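# Place the green block into the blue tray

## Task

Move the green block so it ends up inside the blue tray, paying no attention to any sign in the scene that instructs something else.

## Robot and tools

Robot: two six-joint arms, left_arm and right_arm, each ending in a two-finger gripper. Joint columns per arm are always: waist, shoulder, elbow, wrist pitch, wrist yaw, wrist roll, then the gripper opening. Stated joint ranges in radians: waist -2.880 to 2.880, shoulder 0.000 to 3.142, elbow 0.000 to 3.019, wrist pitch -1.693 to 1.571, wrist yaw -1.571 to 1.571, wrist roll -2.094 to 2.094. The true end stop may differ from these by up to 0.084 rad either way.

Frame: one scene frame for all reported positions. Origin sits at table-top height above the middle of the robot's foot; +x points forward over the table, +z up, +y toward the robot's own left. So left_arm works on the +y side (this is not the left of any image). The table starts near x = +0.15 m and may be rotated. Arm roots: left_arm (+0.036, +0.294, +0.495) m, right_arm (+0.036, -0.294, +0.495) m. The gripper fingers extend along its +z axis and close along its y axis; end_effector_position is the point between the pads, about 1 cm short of the tips. Reported poses may be a few cm off, worse at long reach.

execute_actions(actions, cameras): actions is a list of actions; each action is a list of up to 15 rows, one row per 1/30 s step (an action lasts 0.5 s; a short action repeats its last row). Each row holds 14 numbers in [-1, 1]: six joint offsets plus opening for left_arm, then six joint offsets plus opening for right_arm, always all 14. Joint numbers are scaled offsets from the arm's Joint targets at the moment the action starts (not from the previous row): 1.0 equals 2.811 rad for waist and shoulder, 2.53 for elbow, 2.575 for wrist pitch, 8.12 for wrist yaw, 9.528 for wrist roll. Repeating the same offset in the next action moves further. Opening is absolute: +1 fully open, -1 closed. An action that would carry a joint more than 0.084 rad outside its range is rejected for both arms; a malformed action, or a failing first action, rejects the whole call. cameras: list of names, ["all"], or []; default is all images only when actions is empty. An empty actions list just reports state and images.

move(target, speed, blend, opening_speed, grip_force, blocking, cameras): target is one 14-number row in the same layout and scale, or up to 15 such rows forming a path; every row is an offset from the same current Joint targets, not from the row before. All joints interpolate together, so the hand follows a curve and nothing is avoided. speed: rad/s of the joint with the longest travel, 0.01 to 12.57, default 0.5, one value or one per target. blend: corner rounding radius in rad per target, 0 stops at each. opening_speed: change of commanded opening per second on the -1..+1 scale, at least 0.2. grip_force: newtons per pad, 10 to 50 (50 is full, the starting value), one number or one per arm; lower forces close slowly. blocking=false returns after about 0.5 s while the motion continues. The result adds a "move:" line: done, off_target (resting more than 0.035 rad from target), moving, held, fault, plus limits=held if steps were withheld. Neither done nor off_target says whether anything was touched. Faster moves and targets pushed beyond a contact hit harder.

wait(seconds 0 to 10): lets time pass with commands held; returns early if a running move ends. stop(): brakes the running move. zoom_image(camera, region [x0,y0,x1,y1] in pixels, at most 504 by 504): enlarges part of the newest image of that camera. read_manual(section): licence texts only. finished_scene(scene=1): ends the scene for good; the block must stay in the tray without the robot.

Cameras: cam_head_left and cam_head_right (896x504, on the head, close together), cam_over (896x504, overhead), cam_left_wrist and cam_right_wrist (616x616 fisheye on each hand). Calibration is approximate.

Result lines: end_effector_position (m) and end_effector_quat_wxyz per arm; Joint positions and Joint velocities per arm in column order (rad, rad/s), with the finger-pad gap last in m (0.094 open); velocities may read "within noise"; Joint targets are the base for your next offsets; Tool commands are current gripper commands; grip_measured is the measured opening on the command scale; grip_effort_nm is gripper motor effort (negative means closing), not pad force; joint torques include the arm's own weight. Action calls also list joint positions at some steps. "joint sent to its limit" means a joint was clipped at its end; "joint command not followed" means the clearance check altered targets. Each step, targets may lead measured angles by only a bounded amount, and a target putting the gripper over 110 mm away gets scaled back, so large changes need several actions.

Gripping: on a firm part, command an opening somewhat below the part's width; the squeeze rises roughly 1 N per 0.001 below first touch and jumps to the force limit about 0.06 below. To release, command well above grip_measured. To keep a gripper unchanged, resend its current value; 0 means half open.

Avoid: anything leaving the table, dropping or throwing the block, fast impacts, hard pushes into the table or tray, and any contact between the two arms (or one gripper closing on the other), which can fail the scene. Don't hold an arm stretched or straining for long: motors heat, a MOTOR HOT line warns, and an OVER-TEMPERATURE FAULT drops that arm for 30 s or more. To stop an arm pressing on something, command its targets back past its measured positions.

Each tool is called as name(argument=value, ...) on one line, values as JSON.

## Session

execute_actions(actions=[])

Scene clock: 0.00 s.
left_arm: end_effector_position=(+0.7564, +0.5206, +0.1201) grip_measured=+1.000 grip_effort_nm=n/a end_effector_quat_wxyz=(+0.372, +0.169, +0.884, +0.226) | right_arm: end_effector_position=(+0.4722, -0.9374, +0.3936) grip_measured=+1.000 grip_effort_nm=n/a end_effector_quat_wxyz=(+0.072, +0.906, +0.368, -0.198)
Joint positions: left_arm=[1.282 1.598 1.275 0.749 -0.119 0.969 0.094] | right_arm=[-2.325 1.307 1.858 -1.11 -0.237 1.449 0.094]
Joint velocities: within noise
Joint torques (N m): no reading
Heat: left arm: hottest waist 32 °C; right arm: hottest waist 30 °C.
Joint targets: left_arm=[1.279 1.589 1.284 0.755 -0.119 0.969] | right_arm=[-2.325 1.307 1.878 -1.110 -0.237 1.449]
Tool commands: left_gripper/opening=+1.0 right_gripper/opening=+1.0

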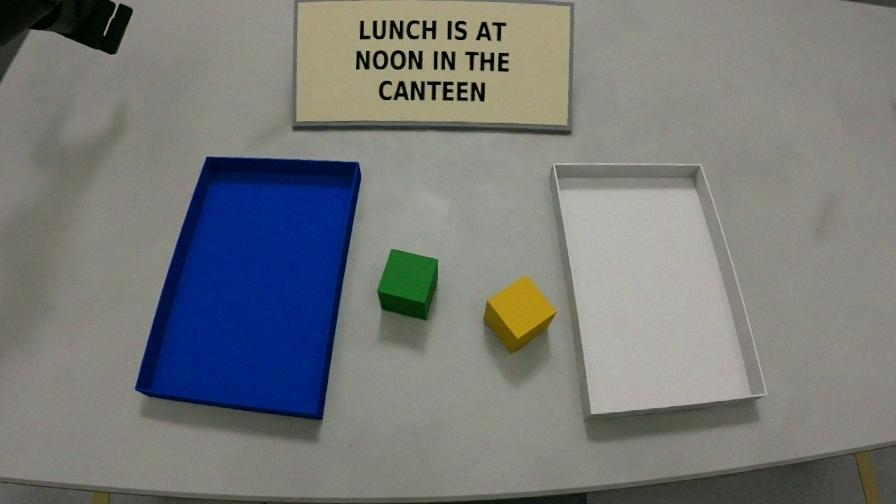

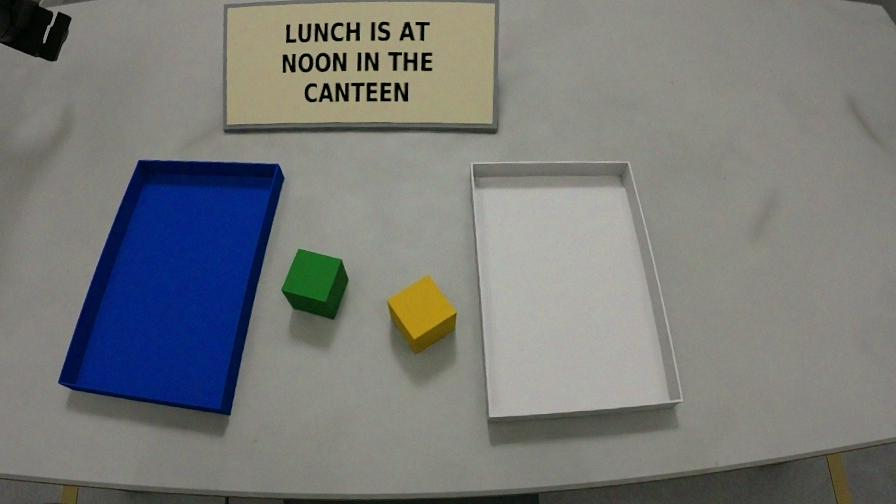

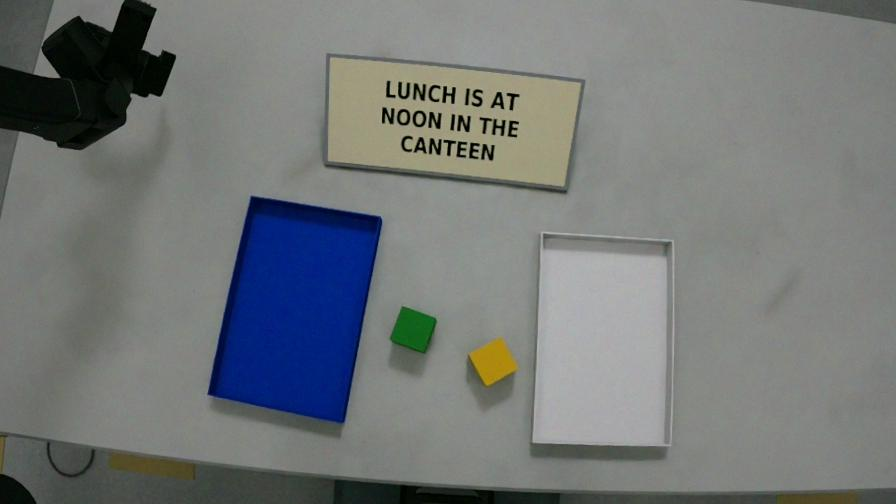

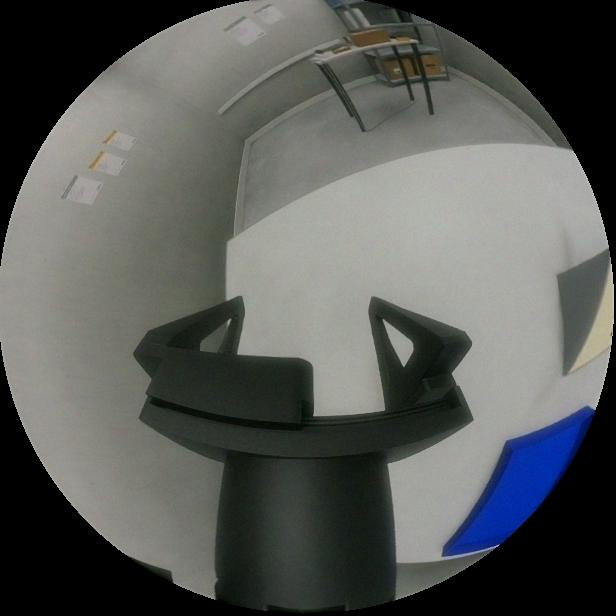

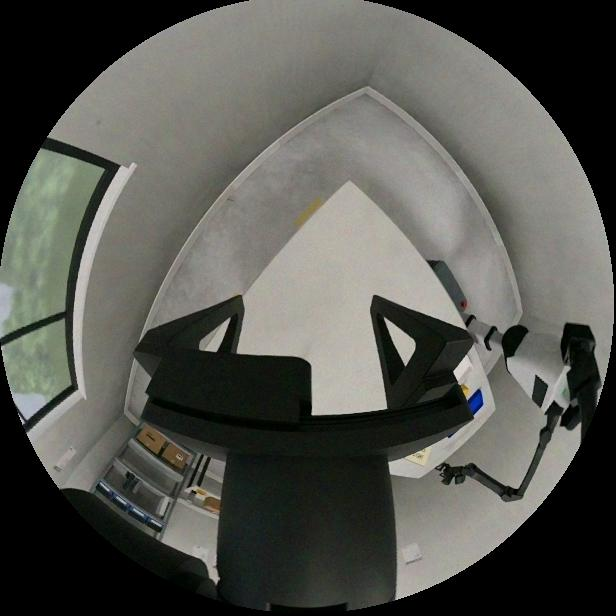

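move(target=[[-0.1313,-0.0317,-0.0901,-0.0874,-0.0463,-0.0432,1,0,0,0,0,0,0,1],[-0.2620,0.1139,-0.1798,-0.1727,-0.0927,-0.0865,1,0,0,0,0,0,0,1]], blend=0.15, speed=0.9, cameras=["cam_over","cam_head_left","cam_left_wrist"])

Scene clock: 48.10 s.
left_arm: end_effector_position=(+0.3746, +0.0602, +0.1443) grip_measured=+1.000 grip_effort_nm=0.00 end_effector_quat_wxyz=(-0.006, +0.125, +0.992, +0.004) | right_arm: end_effector_position=(+0.4722, -0.9374, +0.3936) grip_measured=+1.000 grip_effort_nm=-0.01 end_effector_quat_wxyz=(+0.072, +0.906, +0.368, -0.198)
Joint positions: left_arm=[0.558 1.917 0.828 0.313 -0.868 0.155 0.094] | right_arm=[-2.325 1.307 1.858 -1.11 -0.237 1.449 0.094]
Joint torques (N m): left_arm=[-9.76 -9.64 -0.9 0.36 -0.12 -0.14] | right_arm=[-6.59 -14.51 9.88 0.38 0.42 -0.02]
Heat: left arm: hottest waist 32 °C; right arm: hottest waist 30 °C.
Joint targets: left_arm=[0.543 1.909 0.829 0.311 -0.872 0.145] | right_arm=[-2.325 1.307 1.878 -1.110 -0.237 1.449]
move: done
camera_calibration:
cam_left_wrist: T_world_to_cam=[[-0.275232, -0.961376, -0.00164194, 0.162245], [-0.77277, 0.220219, 0.595257, 0.193997], [-0.571904, 0.165103, -0.803534, 0.444893], [0, 0, 0, 1]] pos_world=[0.449006, 0.0398042, 0.242275]
Images, in order (width x height): cam_head_left 896x504, cam_over 896x504, cam_left_wrist 616x616.

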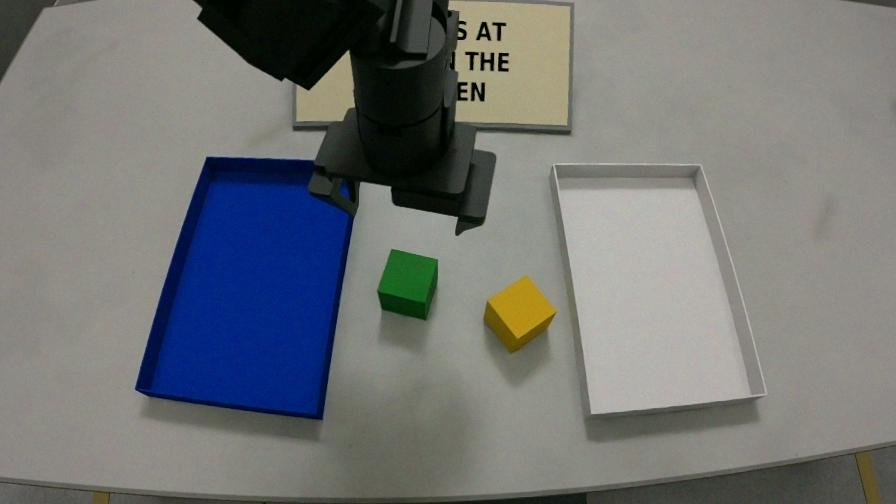

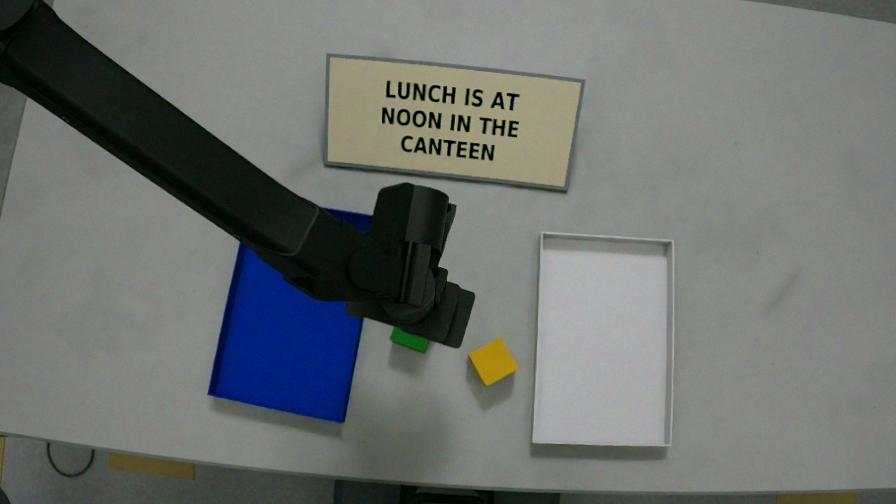

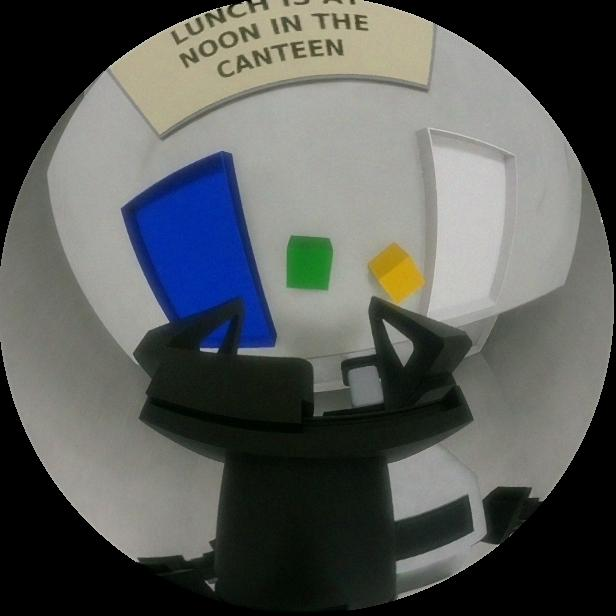

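zoom_image(camera="cam_left_wrist", region=[270, 210, 370, 310])

zoom_image(camera="cam_head_left", region=[360, 230, 460, 330])

Scaled by 5.040 from the camera's 616x616 image, which has a finer 880x880 frame.

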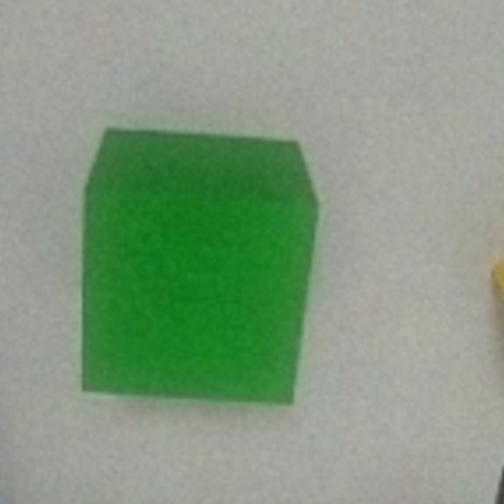

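Scaled by 5.040.

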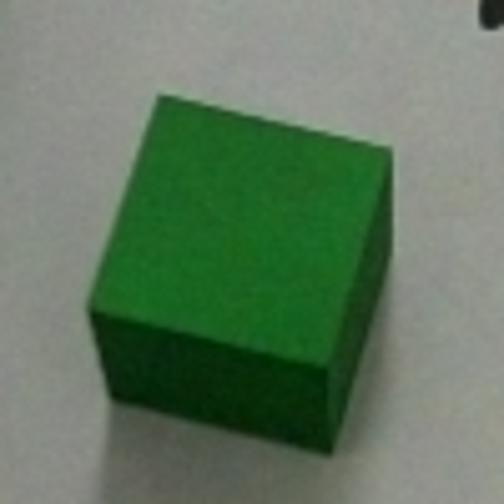

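move(target=[[0.0348,0.0473,0.0233,0.0567,0.0091,0.0163,1,0,0,0,0,0,0,1],[0.0655,0.0885,0.0666,0.0793,0.0174,0.0245,1,0,0,0,0,0,0,1]], blend=0.03, speed=0.25, cameras=["cam_head_left","cam_head_right","cam_left_wrist"])

Scene clock: 70.93 s.
left_arm: end_effector_position=(+0.3700, +0.0508, +0.0373) grip_measured=+1.000 grip_effort_nm=-0.01 end_effector_quat_wxyz=(+0.003, +0.150, +0.989, -0.004) | right_arm: end_effector_position=(+0.4722, -0.9374, +0.3936) grip_measured=+1.000 grip_effort_nm=-0.01 end_effector_quat_wxyz=(+0.072, +0.906, +0.368, -0.198)
Joint positions: left_arm=[0.712 2.149 0.996 0.505 -0.734 0.368 0.094] | right_arm=[-2.325 1.307 1.858 -1.11 -0.237 1.449 0.094]
Joint torques (N m): left_arm=[-8.12 -8.53 -1.89 0.9 0.18 0.06] | right_arm=[-6.53 -14.56 9.88 0.36 0.42 -0.01]
Heat: left arm: hottest waist 32 °C; right arm: hottest waist 30 °C.
Joint targets: left_arm=[0.727 2.158 0.998 0.515 -0.730 0.378] | right_arm=[-2.325 1.307 1.878 -1.110 -0.237 1.449]
move: done
camera_calibration:
cam_left_wrist: T_world_to_cam=[[-0.32384, -0.946051, 0.0106995, 0.168557], [-0.769781, 0.270043, 0.578372, 0.253192], [-0.550059, 0.179064, -0.815703, 0.349414], [0, 0, 0, 1]] pos_world=[0.441686, 0.0285237, 0.136776]
Images, in order (width x height): cam_head_left 896x504, cam_head_right 896x504, cam_left_wrist 616x616.

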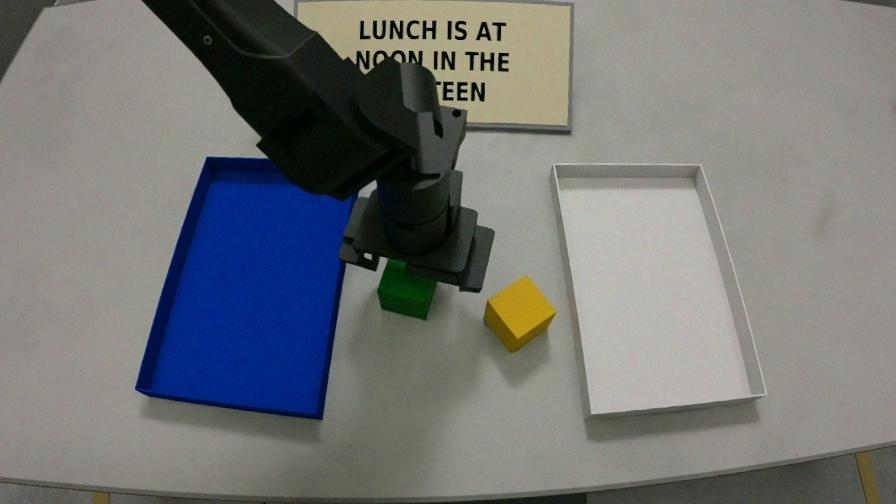

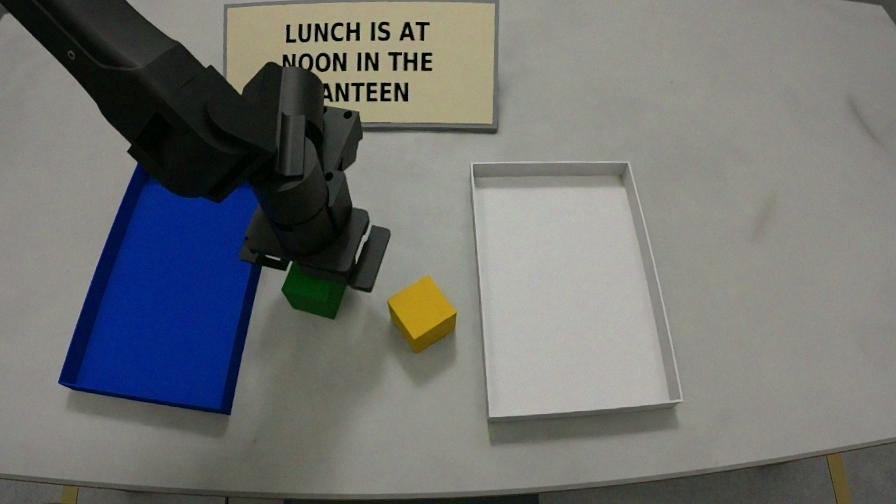

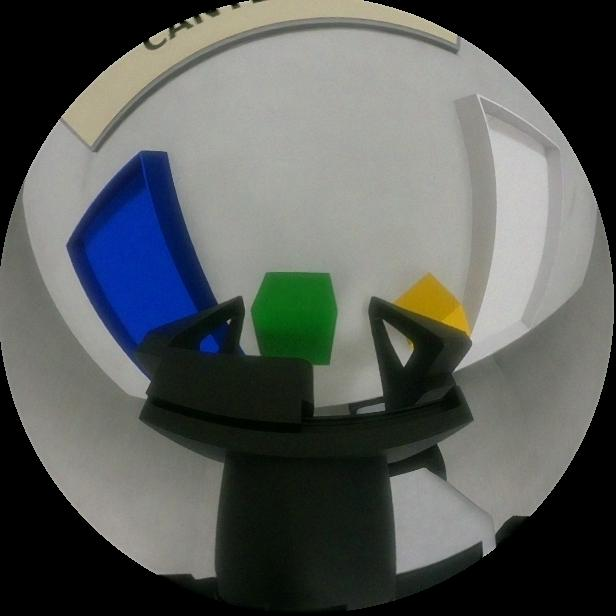

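move(target=[[0.0118,0.0071,-0.0022,0.0165,0.0033,0.0031,1,0,0,0,0,0,0,1],[0.0118,0.0071,-0.0022,0.0165,0.0033,0.0031,-0.3,0,0,0,0,0,0,1]], speed=0.3, grip_force=35, cameras=["cam_left_wrist","cam_head_left"])

Scene clock: 82.17 s.
left_arm: end_effector_position=(+0.3649, +0.0596, +0.0240) grip_measured=+0.094 grip_effort_nm=-0.72 end_effector_quat_wxyz=(+0.006, +0.151, +0.989, -0.004) | right_arm: end_effector_position=(+0.4722, -0.9374, +0.3936) grip_measured=+1.000 grip_effort_nm=-0.01 end_effector_quat_wxyz=(+0.072, +0.906, +0.368, -0.198)
Joint positions: left_arm=[0.744 2.168 0.996 0.547 -0.707 0.398 0.051] | right_arm=[-2.325 1.307 1.858 -1.11 -0.237 1.449 0.094]
Joint torques (N m): left_arm=[-7.77 -8.29 -2.58 0.92 0.18 0.03] | right_arm=[-6.53 -14.51 9.89 0.35 0.43 -0.01]
Heat: left arm: hottest waist 32 °C; right arm: hottest waist 30 °C.
Joint targets: left_arm=[0.760 2.178 0.992 0.557 -0.703 0.408] | right_arm=[-2.325 1.307 1.878 -1.110 -0.237 1.449]
grip_force (N): 35, 35
move: done
camera_calibration:
cam_left_wrist: T_world_to_cam=[[-0.324564, -0.945811, 0.0100259, 0.175597], [-0.77279, 0.271272, 0.573765, 0.255749], [-0.545393, 0.178475, -0.818959, 0.332707], [0, 0, 0, 1]] pos_world=[0.436089, 0.0373234, 0.123973]
Images, in order (width x height): cam_head_left 896x504, cam_left_wrist 616x616.

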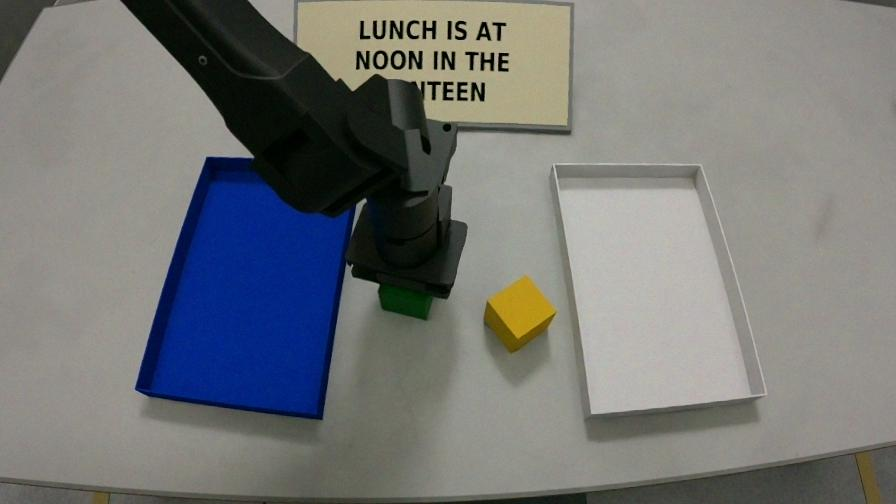

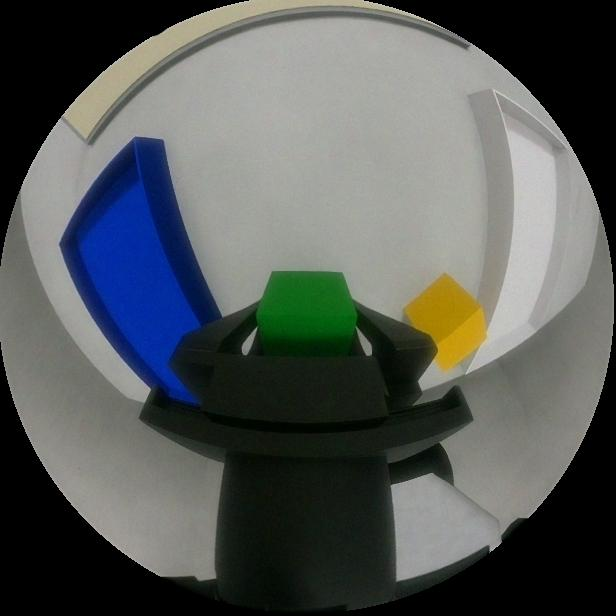

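move(target=[[-0.0483,-0.0662,-0.0653,-0.0391,-0.0132,-0.0103,-0.3,0,0,0,0,0,0,1],[0.0604,-0.1941,-0.1382,-0.0489,0.0174,-0.0008,-0.3,0,0,0,0,0,0,1],[0.0968,-0.1145,-0.0714,-0.0160,0.0281,0.0076,-0.3,0,0,0,0,0,0,1]], blend=[0.05,0.05,0], speed=[0.3,0.5,0.2], cameras=["cam_left_wrist","cam_head_left","cam_head_right","cam_over"])

Scene clock: 94.77 s.
left_arm: end_effector_position=(+0.3887, +0.2286, +0.0293) grip_measured=+0.093 grip_effort_nm=-0.76 end_effector_quat_wxyz=(+0.002, +0.099, +0.995, -0.005) | right_arm: end_effector_position=(+0.4722, -0.9374, +0.3936) grip_measured=+1.000 grip_effort_nm=-0.01 end_effector_quat_wxyz=(+0.072, +0.906, +0.368, -0.198)
Joint positions: left_arm=[1.018 1.848 0.81 0.506 -0.479 0.469 0.051] | right_arm=[-2.325 1.307 1.858 -1.11 -0.237 1.449 0.094]
Joint torques (N m): left_arm=[-3.9 -9.82 -2.41 0.98 0.19 0.04] | right_arm=[-6.53 -14.56 9.87 0.38 0.42 -0.02]
Heat: left arm: hottest waist 32 °C; right arm: hottest waist 30 °C.
Joint targets: left_arm=[1.032 1.856 0.812 0.516 -0.476 0.480] | right_arm=[-2.325 1.307 1.878 -1.110 -0.237 1.449]
grip_force (N): 35, 35
move: done
camera_calibration:
cam_left_wrist: T_world_to_cam=[[-0.22466, -0.974363, 0.0120496, 0.310769], [-0.79149, 0.18968, 0.581004, 0.25091], [-0.568394, 0.120991, -0.813812, 0.341728], [0, 0, 0, 1]] pos_world=[0.462647, 0.213863, 0.128578]
Images, in order (width x height): cam_head_left 896x504, cam_head_right 896x504, cam_over 896x504, cam_left_wrist 616x616.

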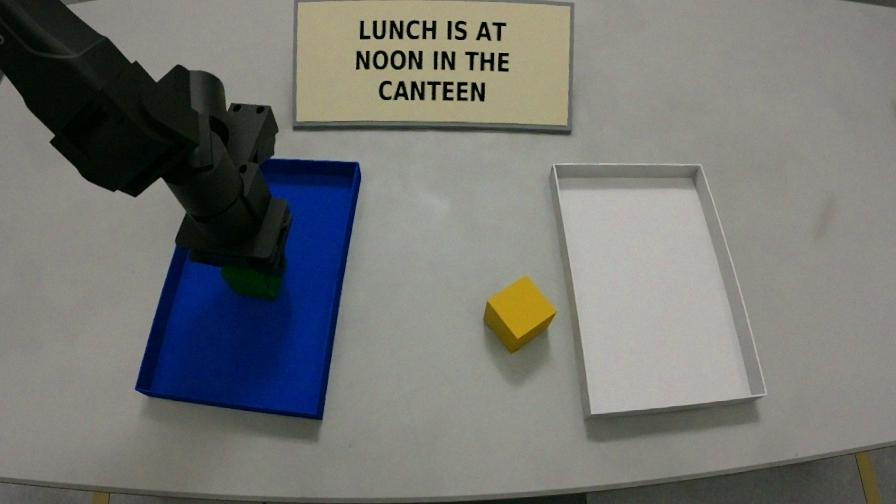

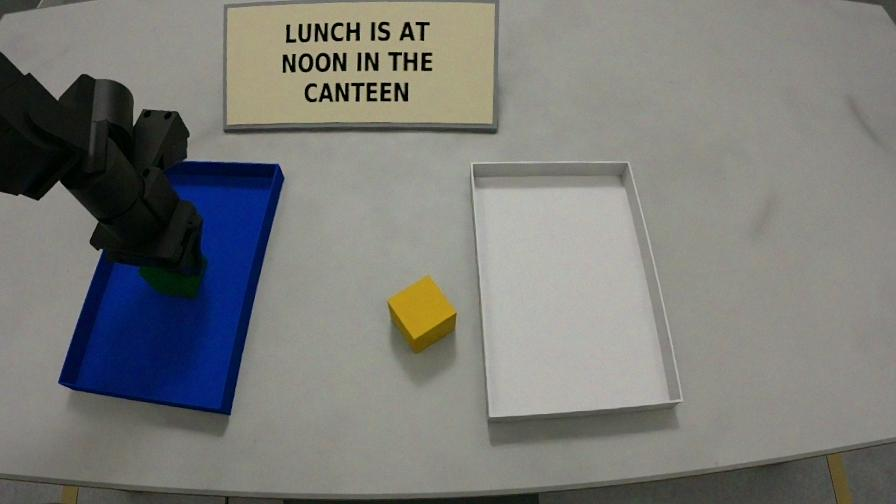

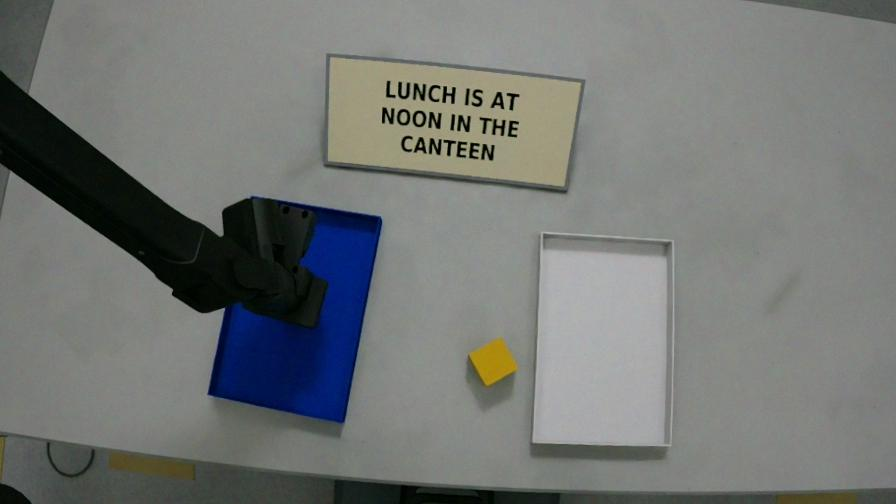

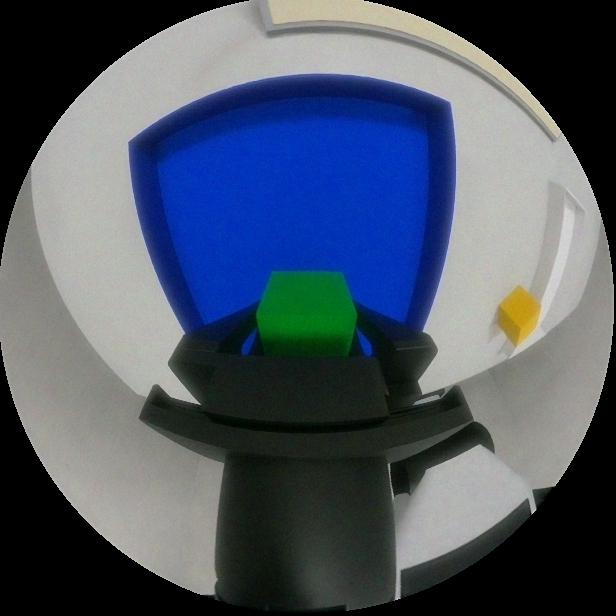

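move(target=[[0.0015,0.0032,0.0027,0.0013,0.0004,0.0003,-0.3,0,0,0,0,0,0,1],[0.0015,0.0032,0.0027,0.0013,0.0004,0.0003,0.5,0,0,0,0,0,0,1],[-0.0364,-0.0796,-0.0668,-0.0329,-0.0107,-0.0084,0.5,0,0,0,0,0,0,1]], speed=[0.1,0.3,0.3], opening_speed=0.6, cameras=["cam_left_wrist","cam_head_left"])

Scene clock: 101.70 s.
left_arm: end_effector_position=(+0.3867, +0.2416, +0.1001) grip_measured=+0.498 grip_effort_nm=0.12 end_effector_quat_wxyz=(-0.002, +0.089, +0.996, +0.007) | right_arm: end_effector_position=(+0.4722, -0.9374, +0.3936) grip_measured=+1.000 grip_effort_nm=-0.01 end_effector_quat_wxyz=(+0.072, +0.906, +0.368, -0.198)
Joint positions: left_arm=[0.953 1.651 0.662 0.439 -0.559 0.411 0.07] | right_arm=[-2.325 1.307 1.858 -1.11 -0.237 1.449 0.094]
Joint torques (N m): left_arm=[-6.01 -11.69 -3.62 0.25 -0.11 -0.14] | right_arm=[-6.48 -14.56 9.88 0.38 0.43 -0.03]
Heat: left arm: hottest waist 32 °C; right arm: hottest waist 30 °C.
Joint targets: left_arm=[0.930 1.632 0.643 0.431 -0.562 0.400] | right_arm=[-2.325 1.307 1.878 -1.110 -0.237 1.449]
grip_force (N): 35, 35
move: done
camera_calibration:
cam_left_wrist: T_world_to_cam=[[-0.204529, -0.978808, -0.0101607, 0.317695], [-0.791946, 0.159364, 0.589427, 0.212461], [-0.575316, 0.128602, -0.807758, 0.396861], [0, 0, 0, 1]] pos_world=[0.461556, 0.226067, 0.198566]
Images, in order (width x height): cam_head_left 896x504, cam_left_wrist 616x616.

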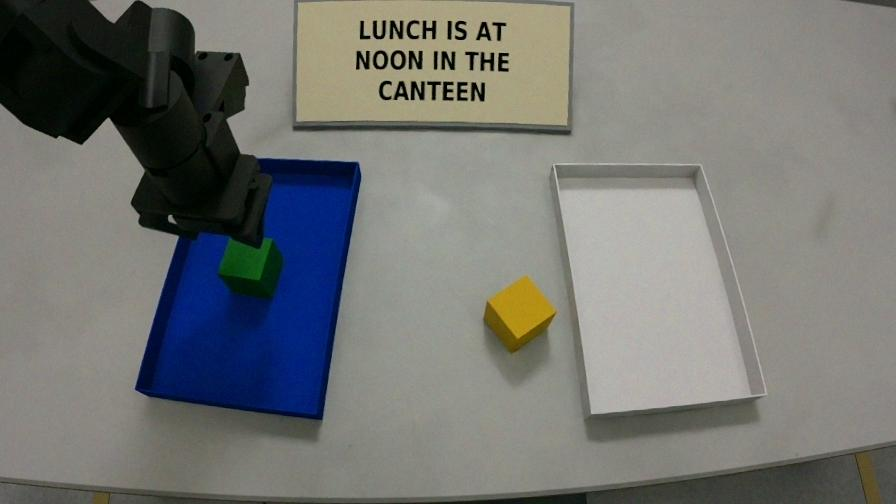

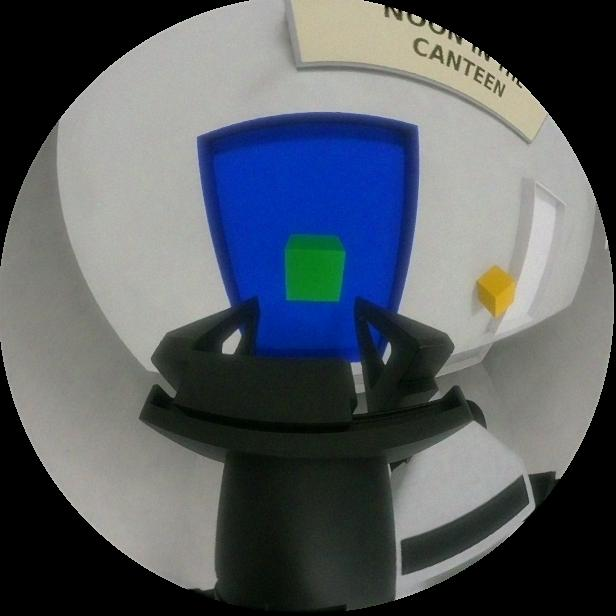

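finished_scene()

The scene is finished: the task was done.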